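# Lift loaded sealant gun off rack hooks onto table

## Task

Unhook the sealant gun from its two rack hooks and set it down on the table with the cartridge still loaded in it. It must end up lying on the table by itself, away from the rack and not leaning on any other object. It must never drop more than a few centimetres on the way. Once it is placed, declare that the job is finished.

## Robot and tools

Robot: two arms, left_arm and right_arm, each ending in a two-finger gripper. The fingers point along the gripper's +z axis and close along its y axis. The reported end_effector_position is the spot between the finger pads, about 1 cm short of the tips.

Frames: the scene frame has its origin at table-top height, midway between the nominal arm bases, with +z up and +x out over the table. left_arm sits on the +y side; arm names do not match image left and right. Calibrated bases: left_arm at (-0.046, +0.327, +0.043) m, quat_wxyz (+1.000, 0, 0, -0.008); right_arm at (-0.013, -0.318, +0.041) m, quat_wxyz (+1.000, 0, 0, +0.001). Each arm's hand poses, velocities, targets and offsets use that arm's own base axes. Table positions use the scene frame. Printed poses can be off by a few centimetres, more at long reach.

The 14-number row, used by both execute_actions and move: left_arm's dx, dy, dz, rx, ry, rz, opening, then the same seven for right_arm. One row always covers both arms. Each number lies in [-1, 1]. The six pose numbers are offsets, not poses. They count from that arm's Hand target as it stood when the call began, along its base axes, and 1.0 equals 0.6 m or 180 degrees. rx, ry, rz form a single rotation vector, turning about the Hand target's position. The opening is absolute: +1 is fully open (0.093 m) and -1 is closed. A 0 sent as the opening is a real command, so repeat the current opening to leave a gripper alone. Six zero pose numbers ask that arm for nothing new.

execute_actions(actions, cameras): actions is a list of actions. Each action is up to 15 rows, one row per 1/30 s step. A short action repeats its final row until step 15. Every row counts from the pose at the start of its action, not from the row before, and the next action starts from the new Hand target, so sending the same offset again moves the arm further. An empty actions list returns state plus all camera images. cameras picks images by name: ["all"], [] or a list.

move(target, speed, blend, opening_speed, grip_force, blocking, cameras): drives each gripper in a straight line toward its target. target is one 14-number row or a list of up to 15 rows. Every row is an offset from the same starting Hand targets, not from the previous row. speed is the top path speed in m/s, 0.002 to 2.9, default 0.25; turning is capped at twice that in rad/s. blend, in m, rounds corners between listed targets; 0 stops at each one. opening_speed is how fast the opening changes, per second on the -1 to +1 scale, at least 0.2. grip_force is the per-pad force cap in N, 10 to 50, and stays set until changed; below 50 the fingers close slowly. blocking=false returns after about 0.5 s while the motion carries on. The whole move lasts at most 10 s. Paths do not avoid obstacles or the other arm. Avoid paths passing near an arm's own base, because the elbow can swing round. The result adds a move: line, for example done, off_target, moving, held or fault, plus any limits: paced means a clipped pose, held means steps were withheld.

wait(seconds, cameras): lets time pass, 0 to 3600 s, sending nothing new. It returns early if a running move ends. stop(cameras): brakes a running move, which needs some room. zoom_image(camera, region): a closer look at the latest image from cam_high, cam_low, cam_left_wrist or cam_right_wrist. region is [x0, y0, x1, y1] in pixels, at most 504 by 504. finished_scene(scene): ends the current scene, giving its number, and cannot be undone. Call it once the gun rests correctly.

Results: each arm's end_effector_position in metres and end_effector_quat_wxyz in its base frame. Hand target is the last commanded pose after clipping. Also Joint positions (the last entry is the finger gap in m), joint velocities, joint torques, grip_measured, Tool commands, and motor temperatures. Calls with actions also list positions at some steps. Images come from cam_high, cam_low, cam_left_wrist and cam_right_wrist, each 896x504.

Motion quirks: each step, the commanded orientation is clipped to within 40 degrees of the measured one. Weight and friction can leave the gripper short, low or tilted, and small moves may fail or go sideways. Check position and orientation after every move and correct any tilt. If the gripper rests short of its target, send the missing distance as a new offset.

Gripping: grip_measured runs from +1 (open) to -1 (closed). The pads meet near -0.94, and each millimetre of object width adds about 0.0208. On a rigid object, sending about 0.41 below the width's reading gives full force. Keep sending that number to hold. To release, send a value well above the width reading. Pads give about 50 to 65 N each.

Avoid: dropping the gun or letting it fall more than a few cm; knocking it off the table; hard hits on the rack, table or fixed parts; arms touching each other, or one gripper closing on the other's fingers; strain on wrist camera cables; pushing into unreachable poses. Long loaded or stretched holds heat motors. MOTOR HOT appears at 75 °C; at 90 °C the arm folds up and stops working. Loose objects may get nudged now and then.

Each tool is called after "Request:" as name([rows], argument=value, ...), one row to a line, values as JSON.

## Session

Request:
execute_actions(actions=[])

Scene clock: 0.00 s.
left_arm: end_effector_position=(+0.3777, +0.0539, +0.0871) grip_measured=+1.000 end_effector_quat_wxyz=(+0.573, -0.079, +0.810, +0.096) | right_arm: end_effector_position=(+0.3739, +0.0165, +0.0772) grip_measured=+1.000 end_effector_quat_wxyz=(+0.565, -0.038, +0.824, -0.019)
Joint positions: left_arm=[0.056 1.557 0.326 0.893 -0.195 0.001 0.093] | right_arm=[0.067 1.544 0.299 0.876 0.05 -0.061 0.093]
Joint velocities: within noise
Joint torques (N m): no reading
Motor temperatures (°C): left_arm=[23 30 28 22 25 21 22] | right_arm=[21 24 26 24 23 21 21]
Heat: left arm: 30 °C; right arm: 26 °C.
Hand target: left_arm +0.3796, +0.0540, +0.0906; +0.577, -0.079, +0.808, +0.096 | right_arm +0.3759, +0.0167, +0.0806; +0.569, -0.038, +0.821, -0.019
Tool commands: left_gripper/opening=+1.0 right_gripper/opening=+1.0

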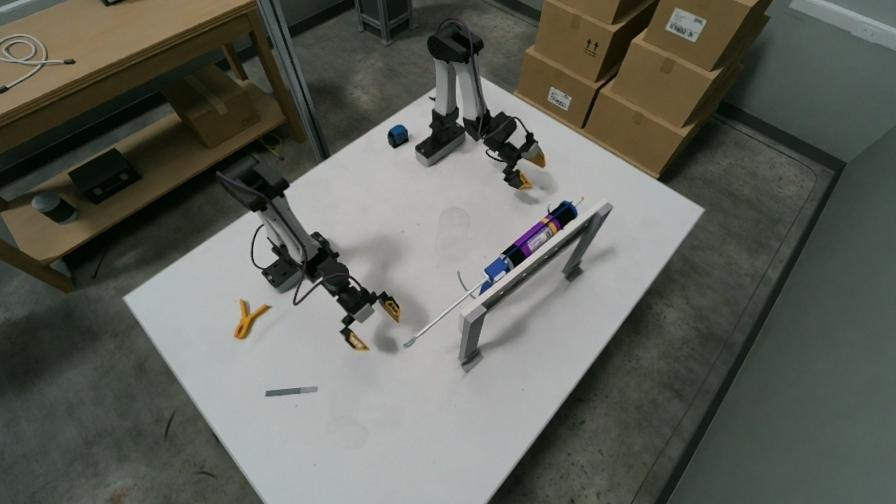

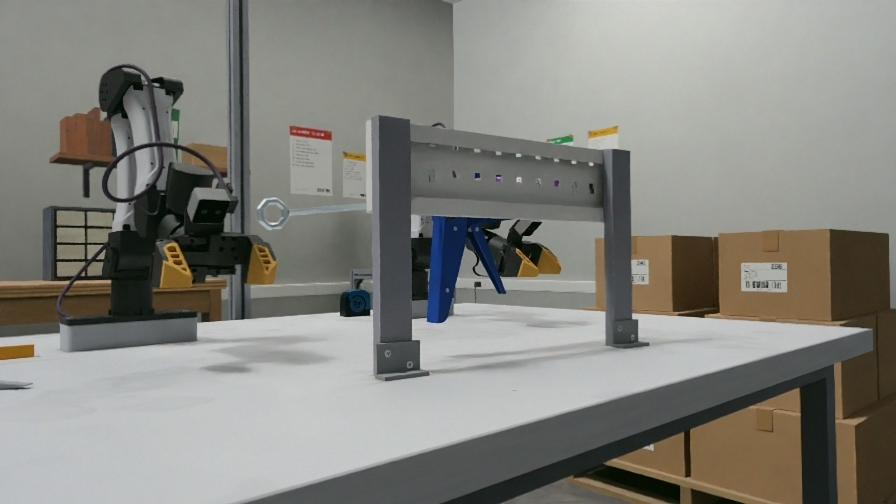

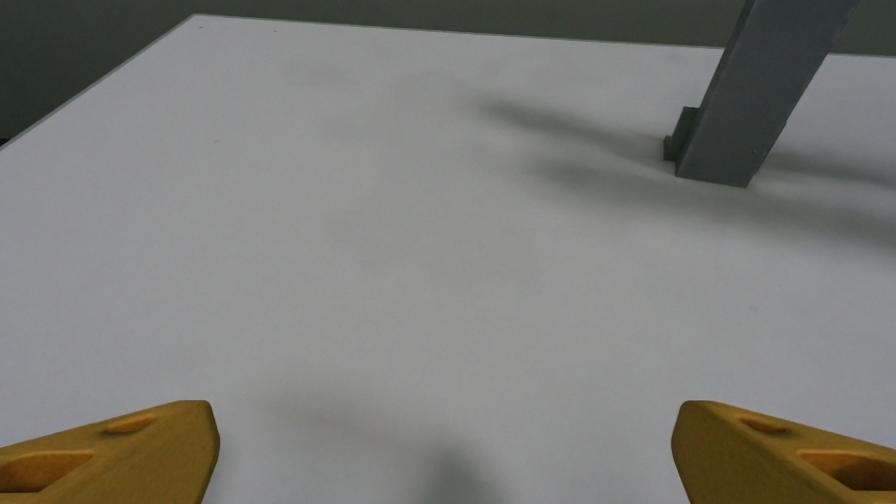

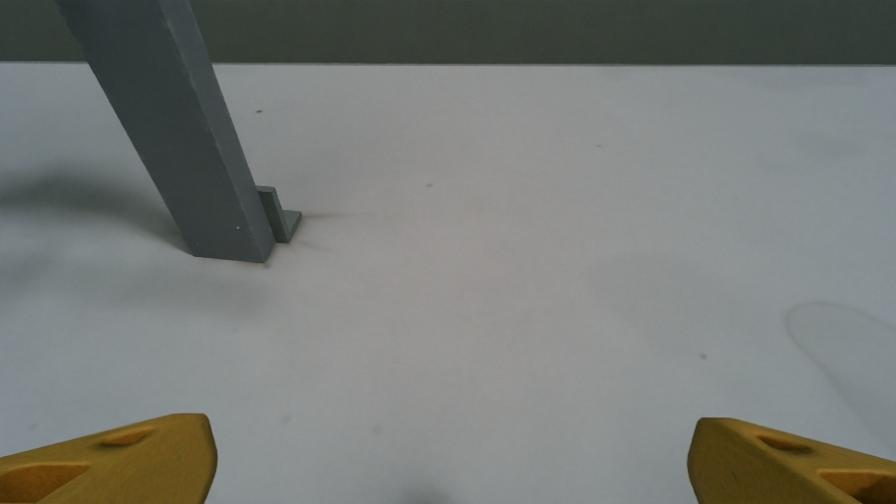

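Request:
zoom_image(camera="cam_high", region=[390, 170, 630, 380])

Request:
zoom_image(camera="cam_low", region=[240, 100, 660, 390])

Scaled by 2.100 from the camera's image (finer frame: 1280x720).

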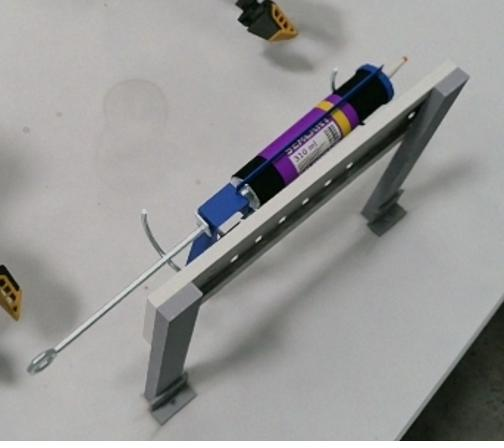

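Scaled by 1.200 from the camera's image (finer frame: 1280x720).

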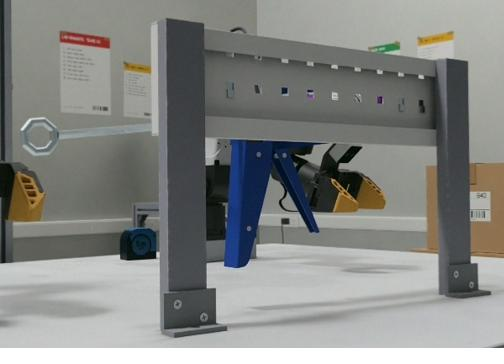

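Request:
move(target=[-0.22,-0.09,0.42,0,0,-0.17,1,-0.22,0.05,0.42,0,0,0.17,1], cameras=["all"])

Scene clock: 19.30 s.
left_arm: end_effector_position=(+0.2489, +0.0003, +0.3345) grip_measured=+1.000 end_effector_quat_wxyz=(+0.576, +0.129, +0.804, -0.063) | right_arm: end_effector_position=(+0.2449, +0.0462, +0.3222) grip_measured=+1.000 end_effector_quat_wxyz=(+0.547, -0.244, +0.789, +0.135)
Joint positions: left_arm=[0.419 0.723 1.032 -0.731 0.643 0.313 0.093] | right_arm=[-0.304 0.778 1.046 -0.803 -0.771 -0.449 0.093]
Joint torques (N m): left_arm=[1.03 0.46 8.8 2.17 0.26 0.18] | right_arm=[-0.91 0.34 8.94 1.84 -0.47 -0.26]
Motor temperatures (°C): left_arm=[23 31 30 27 25 21 22] | right_arm=[21 26 28 27 23 21 21]
Heat: left arm: 31 °C; right arm: 28 °C.
Hand target: left_arm +0.2476, +0.0000, +0.3425; +0.581, +0.137, +0.800, -0.060 | right_arm +0.2438, +0.0467, +0.3325; +0.554, -0.253, +0.782, +0.132
Off the commanded pose: left_arm 0.008 m, 1 deg | right_arm 0.010 m, 2 deg.
move: done

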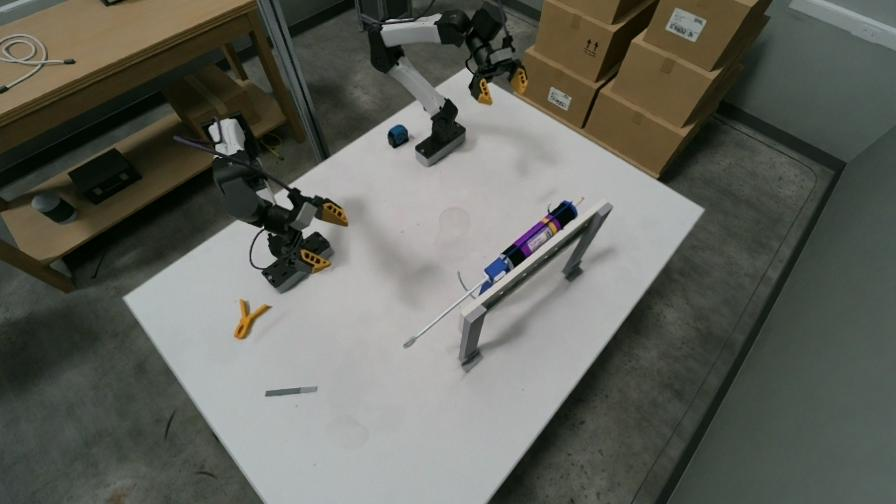

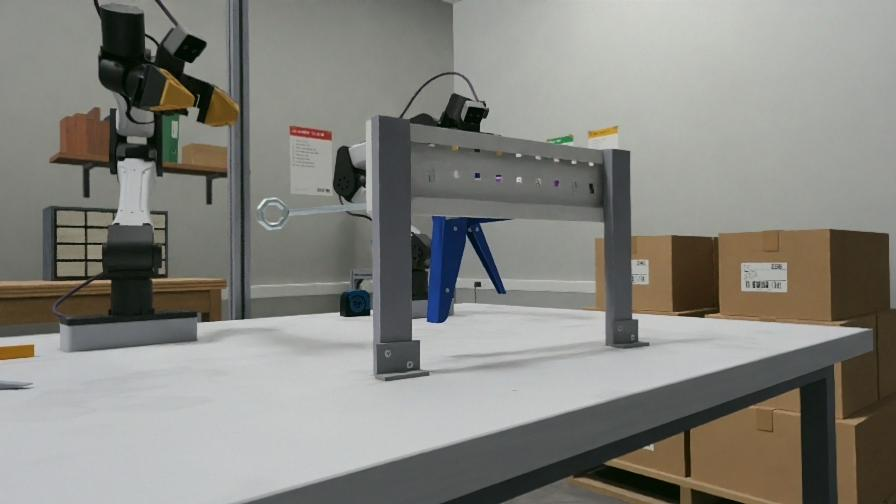

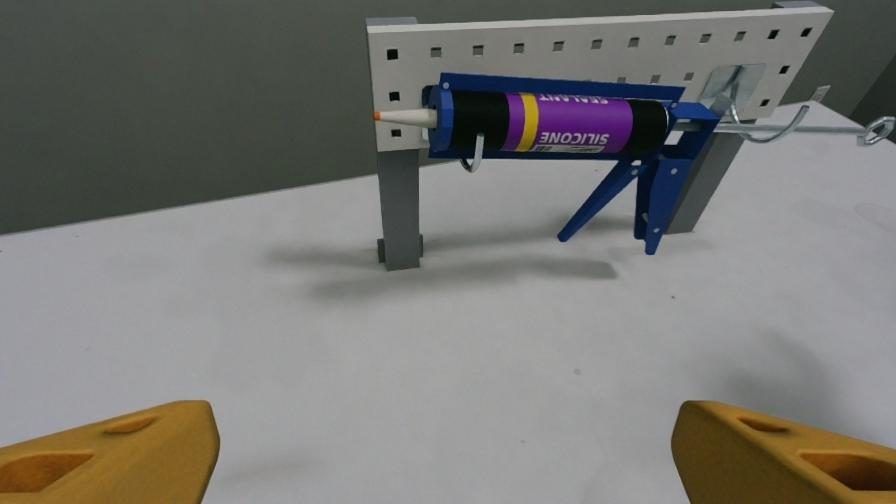

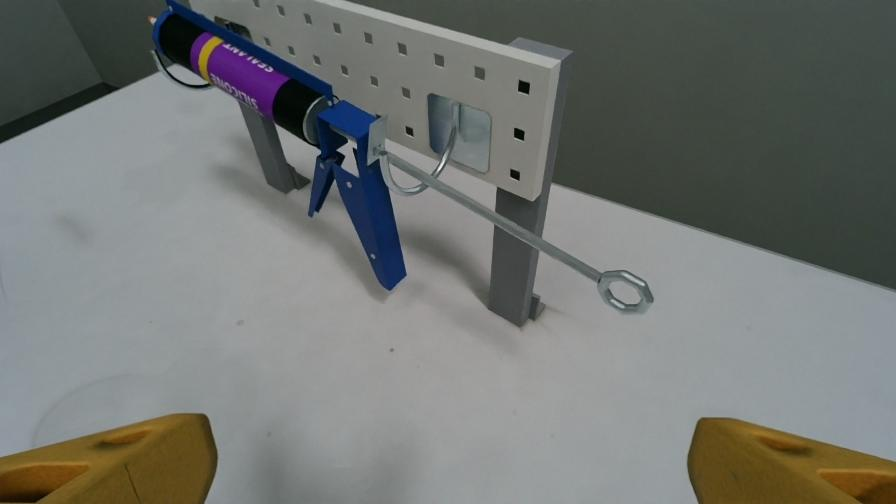

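Request:
move(target=[0.25,-0.367,-0.25,-0.474,0.065,0.236,1,0,0,0,0,0,0,1], cameras=["all"])

Scene clock: 58.60 s.
left_arm: end_effector_position=(+0.3943, -0.2159, +0.1885) grip_measured=+1.000 end_effector_quat_wxyz=(-0.422, +0.557, -0.601, +0.388) | right_arm: end_effector_position=(+0.2448, +0.0463, +0.3220) grip_measured=+1.000 end_effector_quat_wxyz=(+0.546, -0.244, +0.790, +0.136)
Joint positions: left_arm=[-0.742 1.578 0.937 0.178 -0.691 -1.798 0.093] | right_arm=[-0.304 0.778 1.046 -0.804 -0.772 -0.449 0.093]
Joint torques (N m): left_arm=[-0.61 -6.23 9.28 2.16 -0.46 0.02] | right_arm=[-0.9 0.34 8.94 1.84 -0.48 -0.24]
Motor temperatures (°C): left_arm=[23 30 36 29 25 21 22] | right_arm=[21 25 33 29 24 21 21]
Heat: left arm: 36 °C; right arm: 33 °C.
Hand target: left_arm +0.3976, -0.2201, +0.1925; -0.427, +0.561, -0.593, +0.389 | right_arm +0.2438, +0.0467, +0.3325; +0.554, -0.253, +0.782, +0.132
Off the commanded pose: left_arm 0.007 m, 1 deg | right_arm 0.011 m, 2 deg.
move: done

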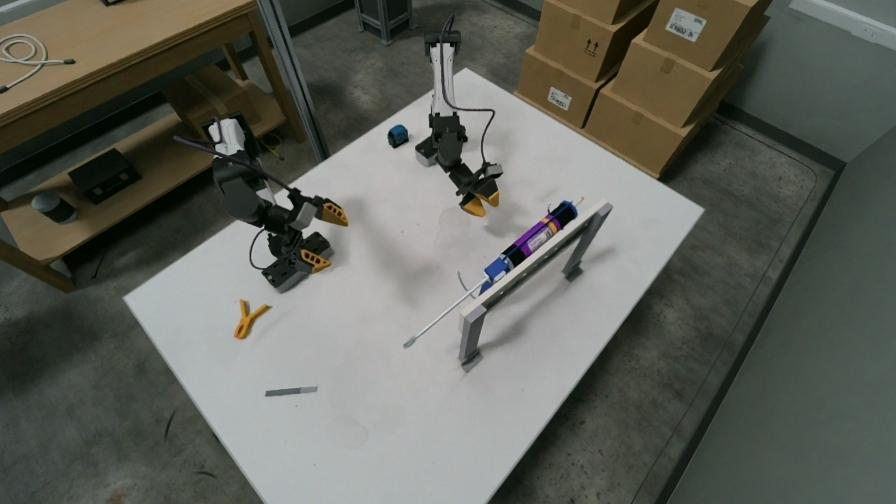

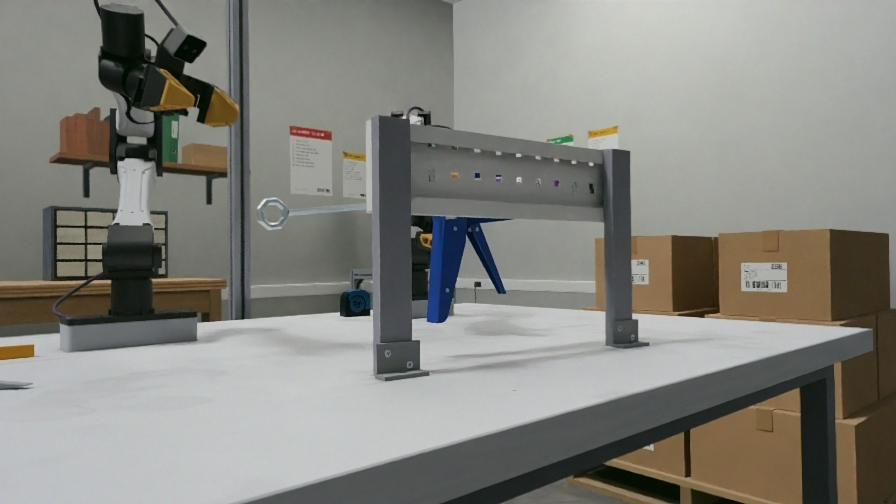

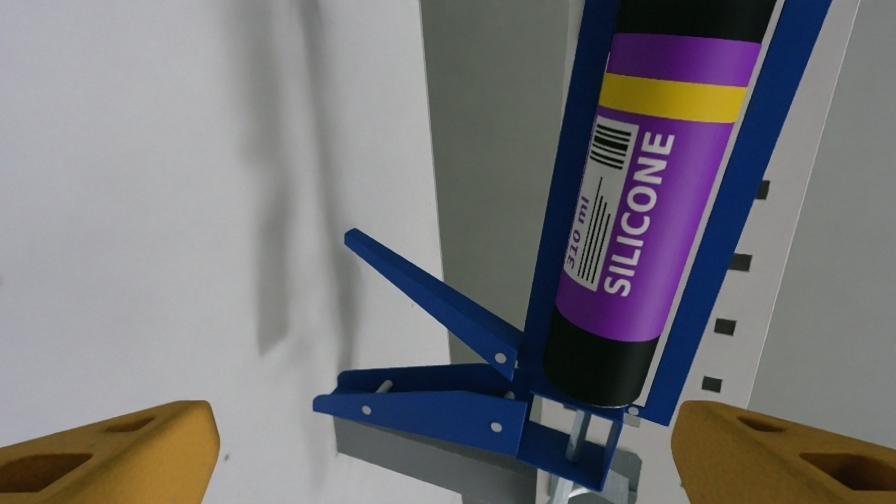

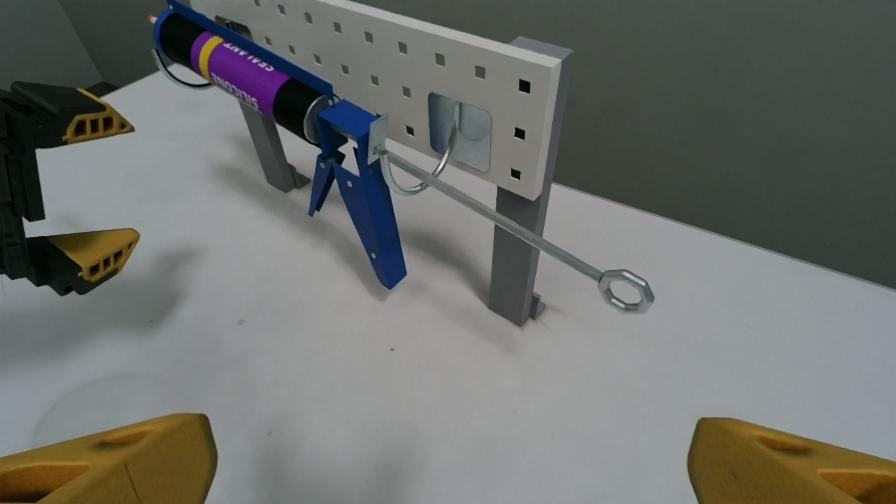

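Request:
move(target=[0.09,-0.04,0.067,0,0,0,1,0,0,0,0,0,0,1], cameras=["cam_left_wrist","cam_right_wrist"])

Scene clock: 70.00 s.
left_arm: end_effector_position=(+0.4461, -0.2426, +0.2329) grip_measured=+1.000 end_effector_quat_wxyz=(-0.426, +0.562, -0.590, +0.394) | right_arm: end_effector_position=(+0.2448, +0.0463, +0.3220) grip_measured=+1.000 end_effector_quat_wxyz=(+0.546, -0.244, +0.790, +0.136)
Joint positions: left_arm=[-0.707 1.738 1.278 0.027 -0.674 -1.787 0.093] | right_arm=[-0.304 0.778 1.046 -0.804 -0.772 -0.449 0.093]
Joint torques (N m): left_arm=[0.64 -8.02 9.69 2.07 -0.17 0.16] | right_arm=[-0.88 0.35 8.94 1.85 -0.48 -0.23]
Heat: left arm: 37 °C; right arm: 34 °C.
Hand target: left_arm +0.4516, -0.2442, +0.2326; -0.427, +0.561, -0.593, +0.389 | right_arm +0.2438, +0.0467, +0.3325; +0.554, -0.253, +0.782, +0.132
Off the commanded pose: left_arm 0.006 m, 1 deg | right_arm 0.011 m, 2 deg.
move: done

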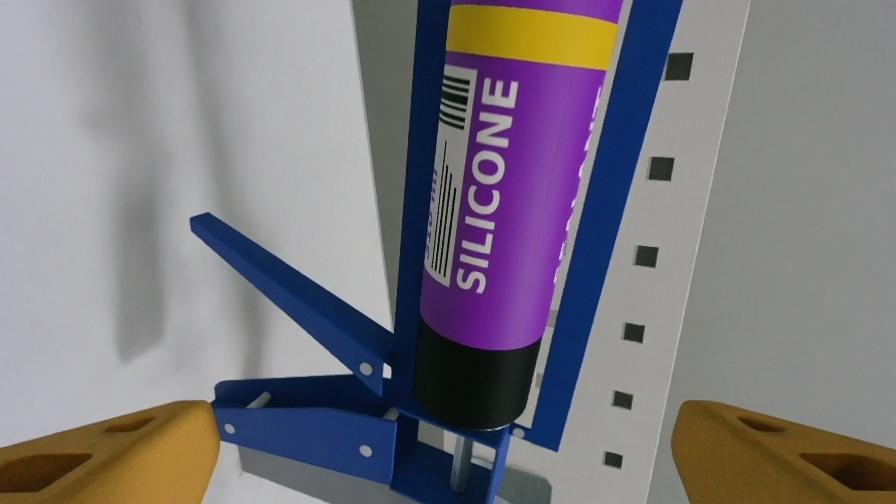

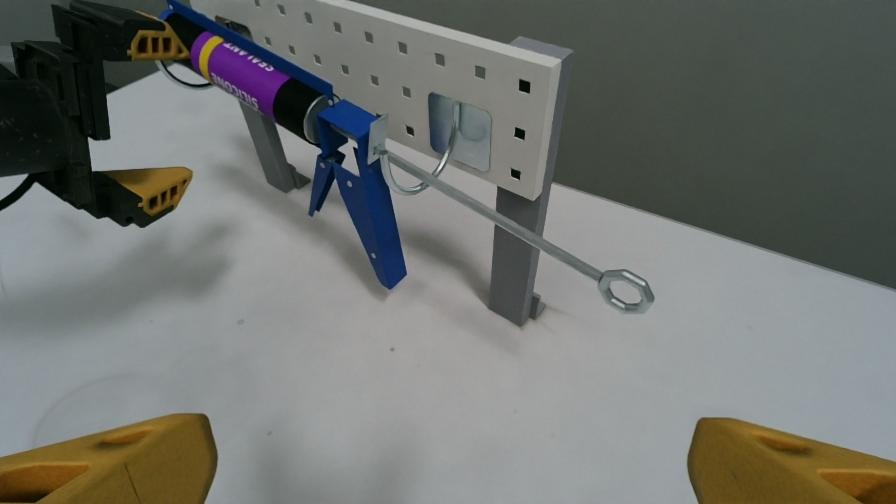

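Request:
move(target=[0.09,0,-0.015,0,0,0,1,0,0,0,0,0,0,1], speed=0.15, cameras=["cam_left_wrist","cam_right_wrist"])

Scene clock: 77.67 s.
left_arm: end_effector_position=(+0.4989, -0.2405, +0.2227) grip_measured=+1.000 end_effector_quat_wxyz=(-0.425, +0.565, -0.592, +0.387) | right_arm: end_effector_position=(+0.2448, +0.0463, +0.3220) grip_measured=+1.000 end_effector_quat_wxyz=(+0.546, -0.244, +0.790, +0.136)
Joint positions: left_arm=[-0.622 1.898 1.447 0.027 -0.601 -1.751 0.093] | right_arm=[-0.304 0.778 1.046 -0.804 -0.772 -0.449 0.093]
Joint torques (N m): left_arm=[0.44 -9.29 9.65 2.35 -0.13 0.2] | right_arm=[-0.92 0.35 8.95 1.85 -0.48 -0.24]
Heat: left arm: 38 °C; right arm: 34 °C.
Hand target: left_arm +0.5056, -0.2443, +0.2238; -0.427, +0.561, -0.593, +0.390 | right_arm +0.2438, +0.0467, +0.3325; +0.554, -0.253, +0.782, +0.132
Off the commanded pose: left_arm 0.008 m, 1 deg | right_arm 0.011 m, 2 deg.
move: done

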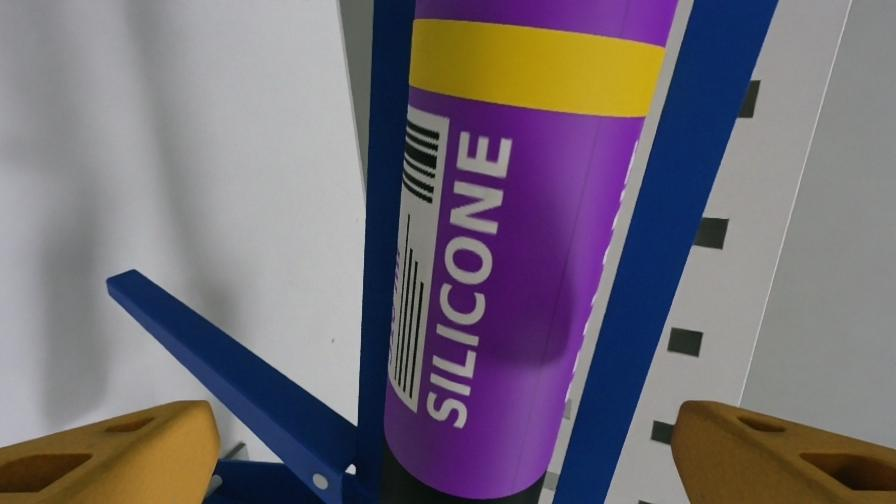

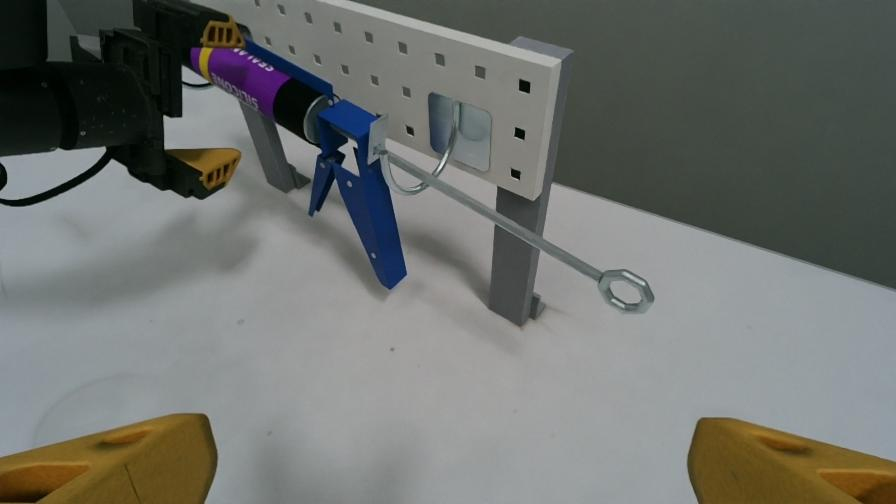

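Request:
move([
  [0.075,-0.03,-0.012,0,0,0,1,0,0,0,0,0,0,1],
  [0.075,-0.03,-0.012,0,0,0,0.2,0,0,0,0,0,0,1],
], speed=0.12, opening_speed=0.7, cameras=["cam_left_wrist","cam_right_wrist"])

Scene clock: 88.17 s.
left_arm: end_effector_position=(+0.5442, -0.2620, +0.2222) grip_measured=+0.201 end_effector_quat_wxyz=(-0.428, +0.559, -0.592, +0.393) | right_arm: end_effector_position=(+0.2448, +0.0463, +0.3220) grip_measured=+1.000 end_effector_quat_wxyz=(+0.546, -0.244, +0.790, +0.136)
Joint positions: left_arm=[-0.601 2.083 1.691 -0.007 -0.577 -1.725 0.055] | right_arm=[-0.304 0.778 1.046 -0.804 -0.772 -0.449 0.093]
Joint torques (N m): left_arm=[0.72 -10.76 9.52 2.2 -0.14 0.09] | right_arm=[-0.91 0.36 8.94 1.85 -0.48 -0.24]
Motor temperatures (°C): left_arm=[23 35 39 32 25 22 22] | right_arm=[21 24 35 30 24 21 21]
Heat: left arm: 39 °C; right arm: 35 °C.
Hand target: left_arm +0.5506, -0.2622, +0.2167; -0.427, +0.561, -0.593, +0.390 | right_arm +0.2438, +0.0467, +0.3325; +0.554, -0.253, +0.782, +0.132
Off the commanded pose: left_arm 0.009 m, 1 deg | right_arm 0.011 m, 2 deg.
move: done

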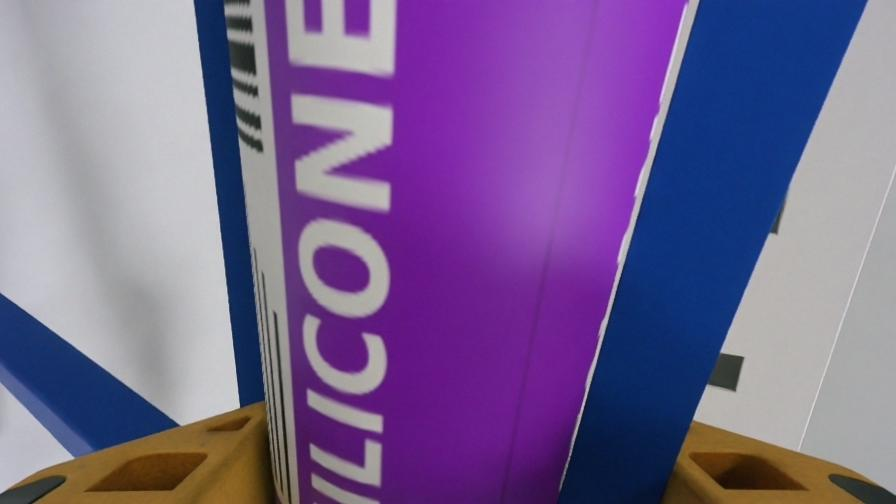

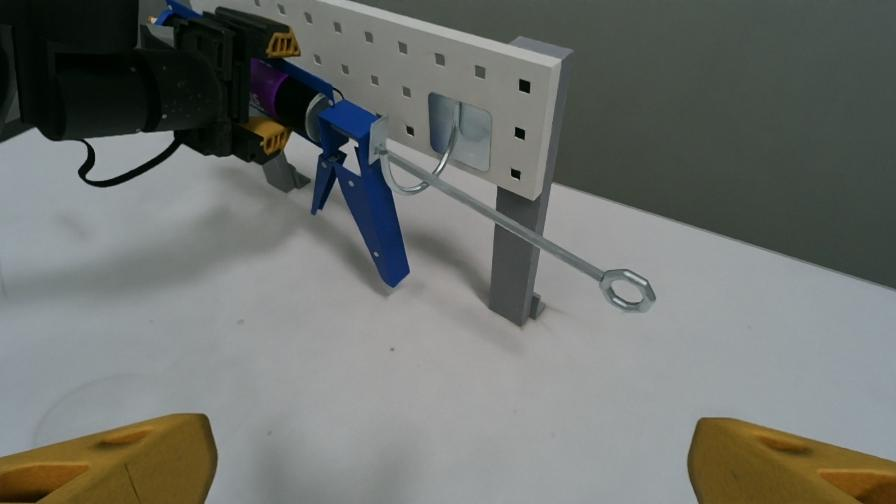

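Request:
move([
  [0,0,0,0,0,0,-0.5,0,0,0,0,0,0,1],
  [0,0,0.05,0,0,0,-0.5,0,0,0,0,0,0,1],
], speed=0.1, opening_speed=0.7, cameras=["cam_left_wrist","cam_right_wrist"])

Scene clock: 93.03 s.
left_arm: end_effector_position=(+0.5395, -0.2597, +0.2248) grip_measured=+0.015 end_effector_quat_wxyz=(+0.422, -0.555, +0.622, -0.356) | right_arm: end_effector_position=(+0.2448, +0.0463, +0.3220) grip_measured=+1.000 end_effector_quat_wxyz=(+0.546, -0.244, +0.790, +0.136)
Joint positions: left_arm=[-0.601 2.083 1.768 -0.169 -0.572 -1.706 0.046] | right_arm=[-0.304 0.778 1.046 -0.804 -0.772 -0.449 0.093]
Joint torques (N m): left_arm=[0.68 -12.52 10.71 2.73 -0.2 -0.11] | right_arm=[-0.92 0.34 8.92 1.85 -0.48 -0.23]
Heat: left arm: 39 °C; right arm: 35 °C.
Hand target: left_arm +0.5506, -0.2622, +0.2465; +0.427, -0.561, +0.593, -0.389 | right_arm +0.2438, +0.0467, +0.3325; +0.554, -0.253, +0.782, +0.132
Off the commanded pose: left_arm 0.025 m, 5 deg | right_arm 0.011 m, 2 deg.
move: off_target (left_arm)

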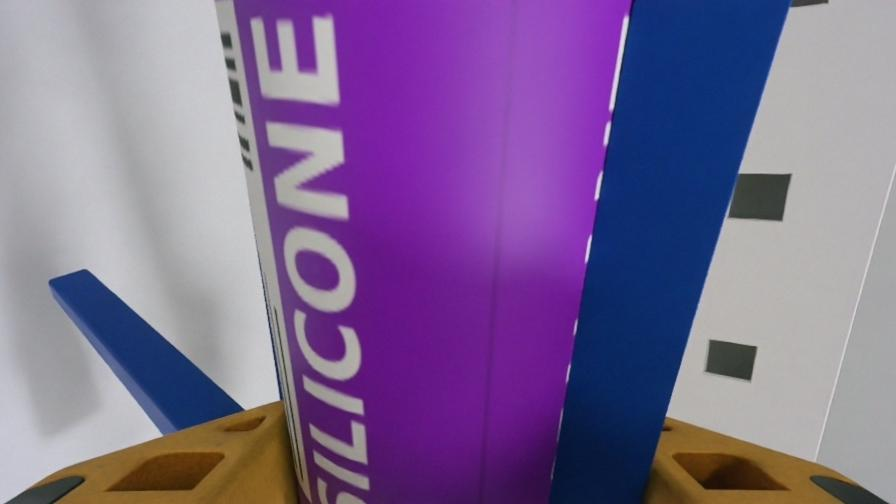

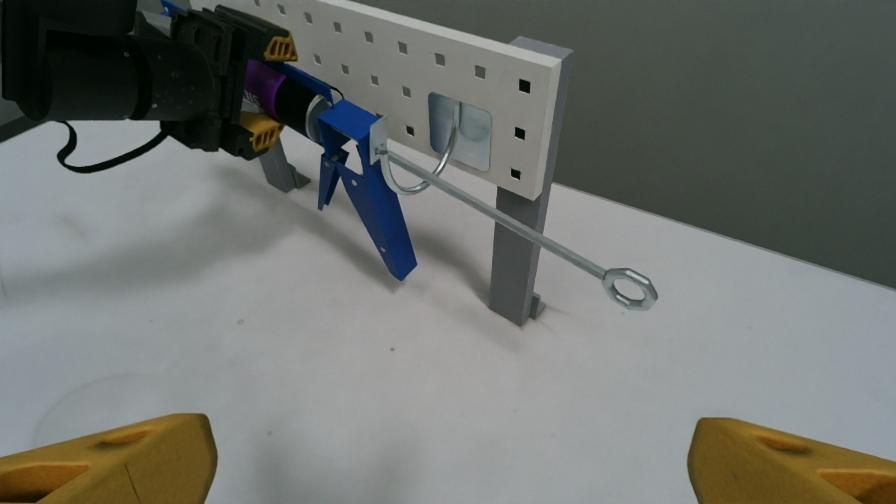

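Request:
move(target=[-0.025,0,0.08,0,0,0,-0.5,0,0,0,0,0,0,1], speed=0.12, cameras=["cam_left_wrist","cam_right_wrist","cam_low"])

Scene clock: 97.83 s.
left_arm: end_effector_position=(+0.5313, -0.2686, +0.2719) grip_measured=-0.498 end_effector_quat_wxyz=(+0.413, -0.557, +0.616, -0.374) | right_arm: end_effector_position=(+0.2448, +0.0463, +0.3220) grip_measured=+1.000 end_effector_quat_wxyz=(+0.546, -0.244, +0.790, +0.136)
Joint positions: left_arm=[-0.621 2.061 1.91 -0.315 -0.568 -1.734 0.021] | right_arm=[-0.304 0.778 1.046 -0.804 -0.772 -0.449 0.093]
Joint torques (N m): left_arm=[0.83 -14.02 9.91 2.41 -0.4 0.09] | right_arm=[-0.91 0.35 8.92 1.85 -0.47 -0.24]
Heat: left arm: 39 °C; right arm: 35 °C.
Hand target: left_arm +0.5356, -0.2622, +0.2945; +0.427, -0.561, +0.593, -0.390 | right_arm +0.2438, +0.0467, +0.3325; +0.554, -0.253, +0.782, +0.132
Off the commanded pose: left_arm 0.024 m, 4 deg | right_arm 0.011 m, 2 deg.
move: off_target (left_arm)
Images, in order (width x height): cam_low 896x504, cam_left_wrist 896x504, cam_right_wrist 896x504.

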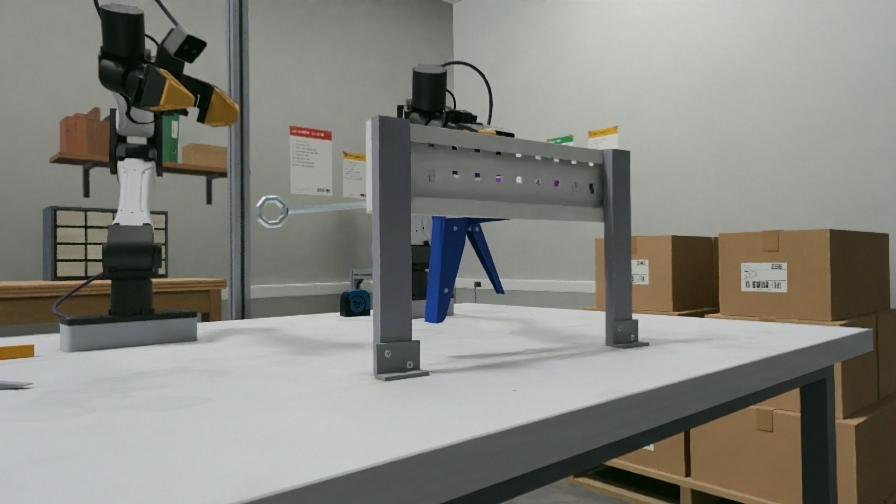

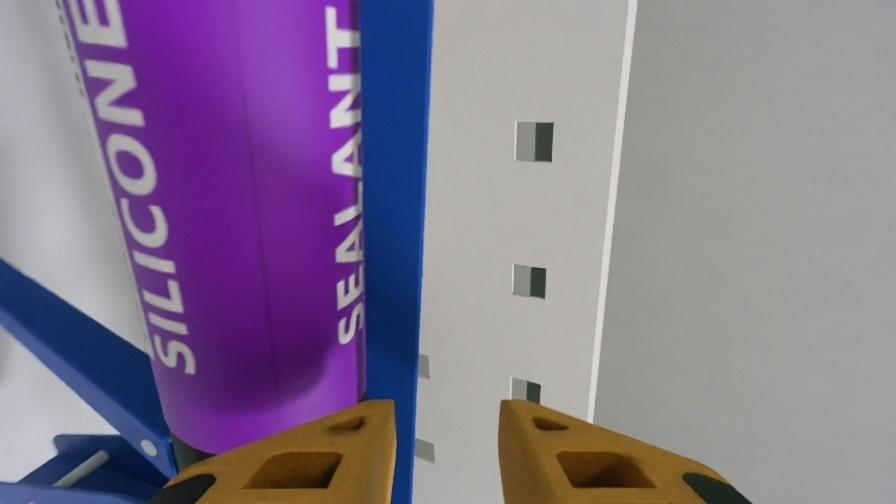

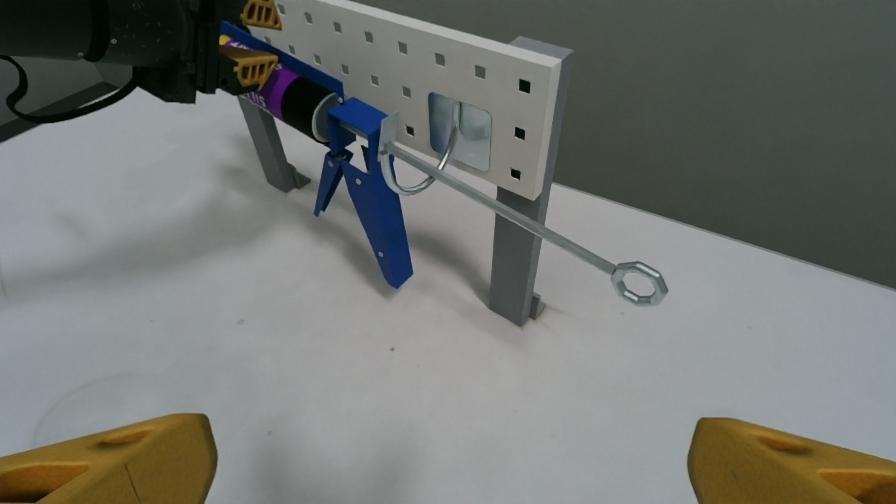

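Request:
move([
  [-0.14,0,-0.01,0,0,0,-0.4,0,0,0,0,0,0,1],
  [-0.14,0,-0.085,0,-0.095,0,1,0,0,0,0,0,0,1],
], cameras=["cam_left_wrist","cam_right_wrist"])

Scene clock: 104.70 s.
left_arm: end_effector_position=(+0.4508, -0.2613, +0.2548) grip_measured=+1.000 end_effector_quat_wxyz=(+0.504, -0.499, +0.517, -0.479) | right_arm: end_effector_position=(+0.2448, +0.0463, +0.3220) grip_measured=+1.000 end_effector_quat_wxyz=(+0.546, -0.244, +0.790, +0.136)
Joint positions: left_arm=[-0.749 1.812 1.136 0.632 -0.757 -1.558 0.093] | right_arm=[-0.304 0.778 1.046 -0.804 -0.772 -0.449 0.093]
Joint torques (N m): left_arm=[-0.1 -8.24 6.06 2.48 -0.17 0.26] | right_arm=[-0.92 0.35 8.92 1.85 -0.48 -0.24]
Motor temperatures (°C): left_arm=[23 41 38 33 25 22 22] | right_arm=[21 24 36 30 24 21 21]
Heat: left arm: 41 °C; right arm: 36 °C.
Hand target: left_arm +0.4516, -0.2622, +0.2435; +0.510, -0.497, +0.523, -0.469 | right_arm +0.2438, +0.0467, +0.3325; +0.554, -0.253, +0.782, +0.132
Off the commanded pose: left_arm 0.011 m, 2 deg | right_arm 0.011 m, 2 deg.
move: off_target (left_arm); target 2's new opening was sent with left_arm's hand 0.011 m and 2 deg from that target

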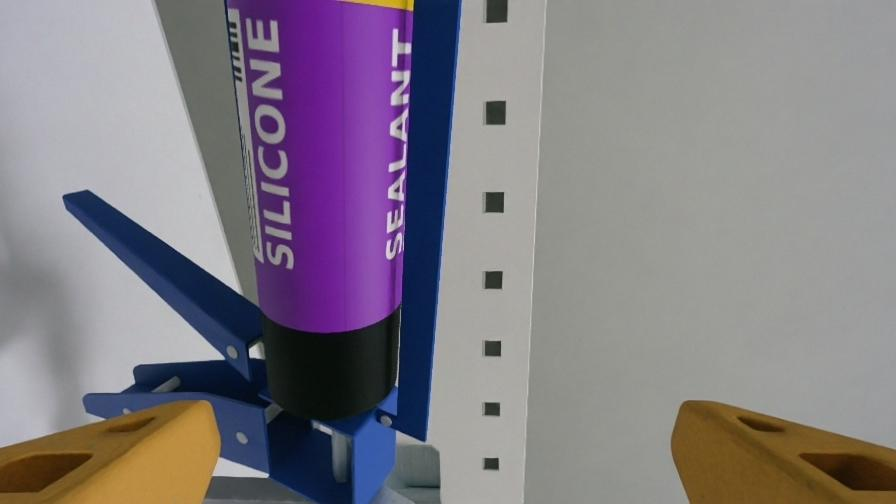

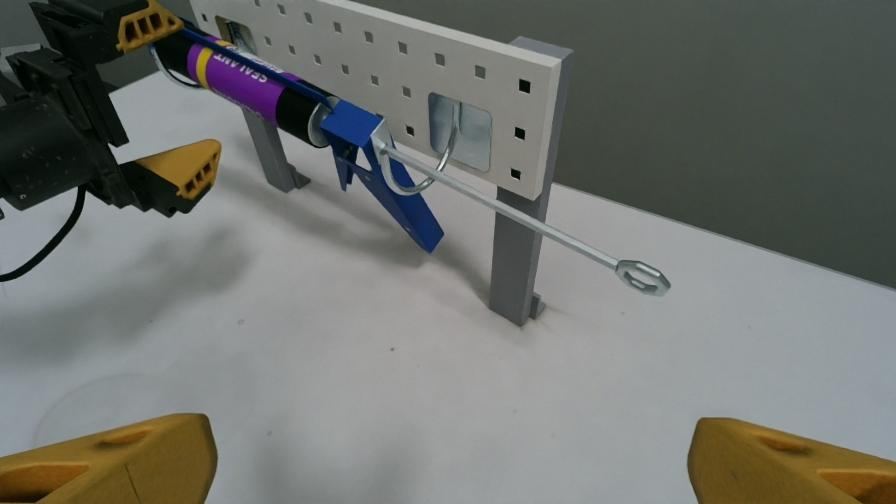

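Request:
move([
  [0,0,-0.061,0,0,0,1,0,0,0,0,0,0,1],
  [0.155,0,-0.061,0,0,0,1,0,0,0,0,0,0,1],
], speed=0.15, cameras=["cam_left_wrist","cam_right_wrist"])

Scene clock: 115.33 s.
left_arm: end_effector_position=(+0.5384, -0.2598, +0.2124) grip_measured=+1.000 end_effector_quat_wxyz=(+0.507, -0.501, +0.515, -0.476) | right_arm: end_effector_position=(+0.2448, +0.0463, +0.3220) grip_measured=+1.000 end_effector_quat_wxyz=(+0.546, -0.244, +0.790, +0.136)
Joint positions: left_arm=[-0.617 2.117 1.389 0.687 -0.635 -1.548 0.093] | right_arm=[-0.304 0.778 1.046 -0.804 -0.772 -0.449 0.093]
Joint torques (N m): left_arm=[0.43 -10.47 9.21 2.23 0 0.25] | right_arm=[-0.91 0.36 8.94 1.85 -0.48 -0.23]
Heat: left arm: 40 °C; right arm: 36 °C.
Hand target: left_arm +0.5446, -0.2622, +0.2068; +0.510, -0.497, +0.523, -0.468 | right_arm +0.2438, +0.0467, +0.3325; +0.554, -0.253, +0.782, +0.132
Off the commanded pose: left_arm 0.009 m, 1 deg | right_arm 0.011 m, 2 deg.
move: done

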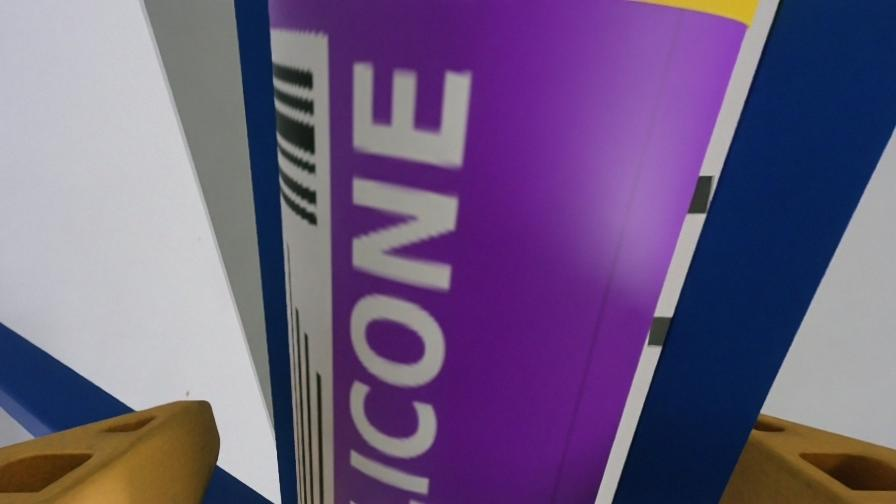

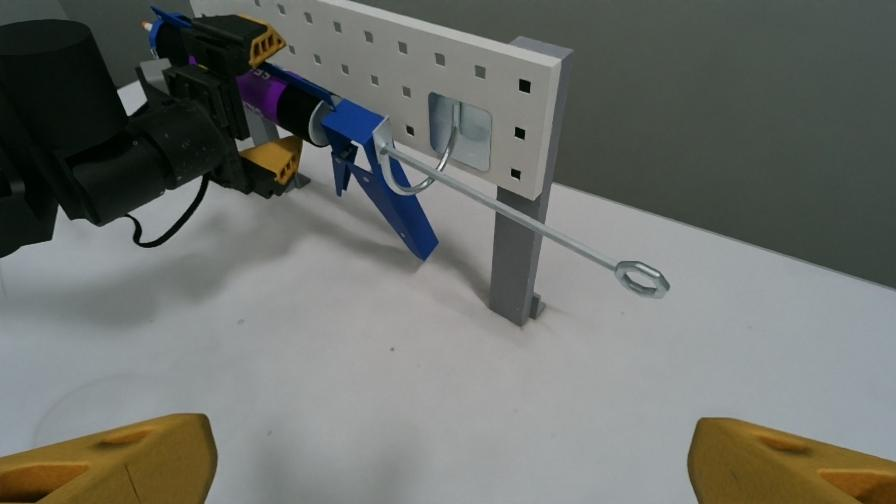

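Request:
move([
  [0.02,0,0,0,0,0,1,0,0,0,0,0,0,1],
  [0.02,0,0.0,0,0,0,-0.5,0,0,0,0,0,0,1],
], speed=0.1, opening_speed=0.8, cameras=["cam_left_wrist","cam_right_wrist"])

Scene clock: 122.43 s.
left_arm: end_effector_position=(+0.5497, -0.2625, +0.2137) grip_measured=+0.359 end_effector_quat_wxyz=(+0.508, -0.497, +0.518, -0.476) | right_arm: end_effector_position=(+0.2448, +0.0463, +0.3220) grip_measured=+1.000 end_effector_quat_wxyz=(+0.546, -0.244, +0.790, +0.136)
Joint positions: left_arm=[-0.606 2.15 1.447 0.665 -0.618 -1.54 0.062] | right_arm=[-0.304 0.778 1.046 -0.804 -0.772 -0.449 0.093]
Joint torques (N m): left_arm=[0.79 -10.73 9.06 2.26 -0.04 0.2] | right_arm=[-0.92 0.34 8.94 1.85 -0.48 -0.24]
Heat: left arm: 41 °C; right arm: 36 °C.
Hand target: left_arm +0.5566, -0.2622, +0.2069; +0.510, -0.497, +0.523, -0.469 | right_arm +0.2438, +0.0467, +0.3325; +0.554, -0.253, +0.782, +0.132
Off the commanded pose: left_arm 0.010 m, 1 deg | right_arm 0.011 m, 2 deg.
move: done

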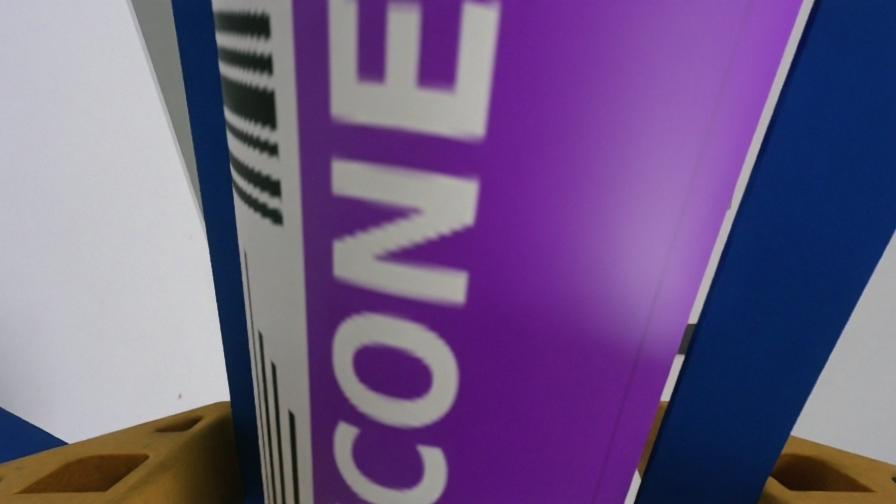

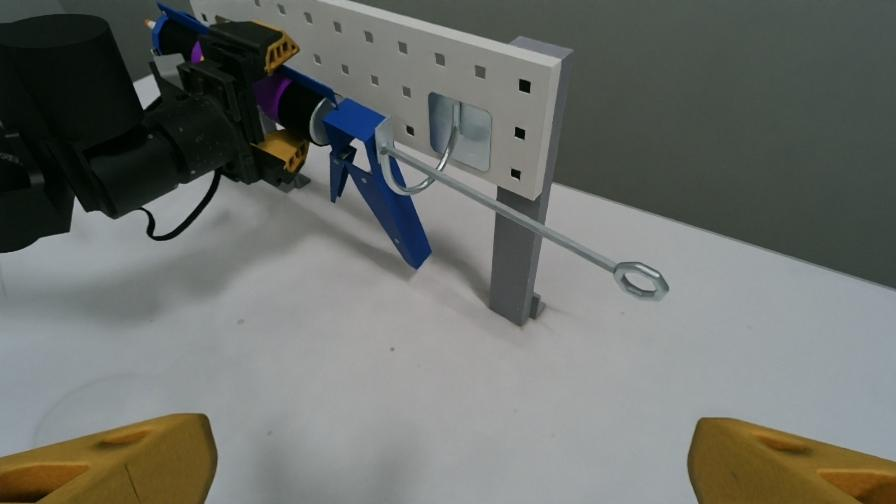

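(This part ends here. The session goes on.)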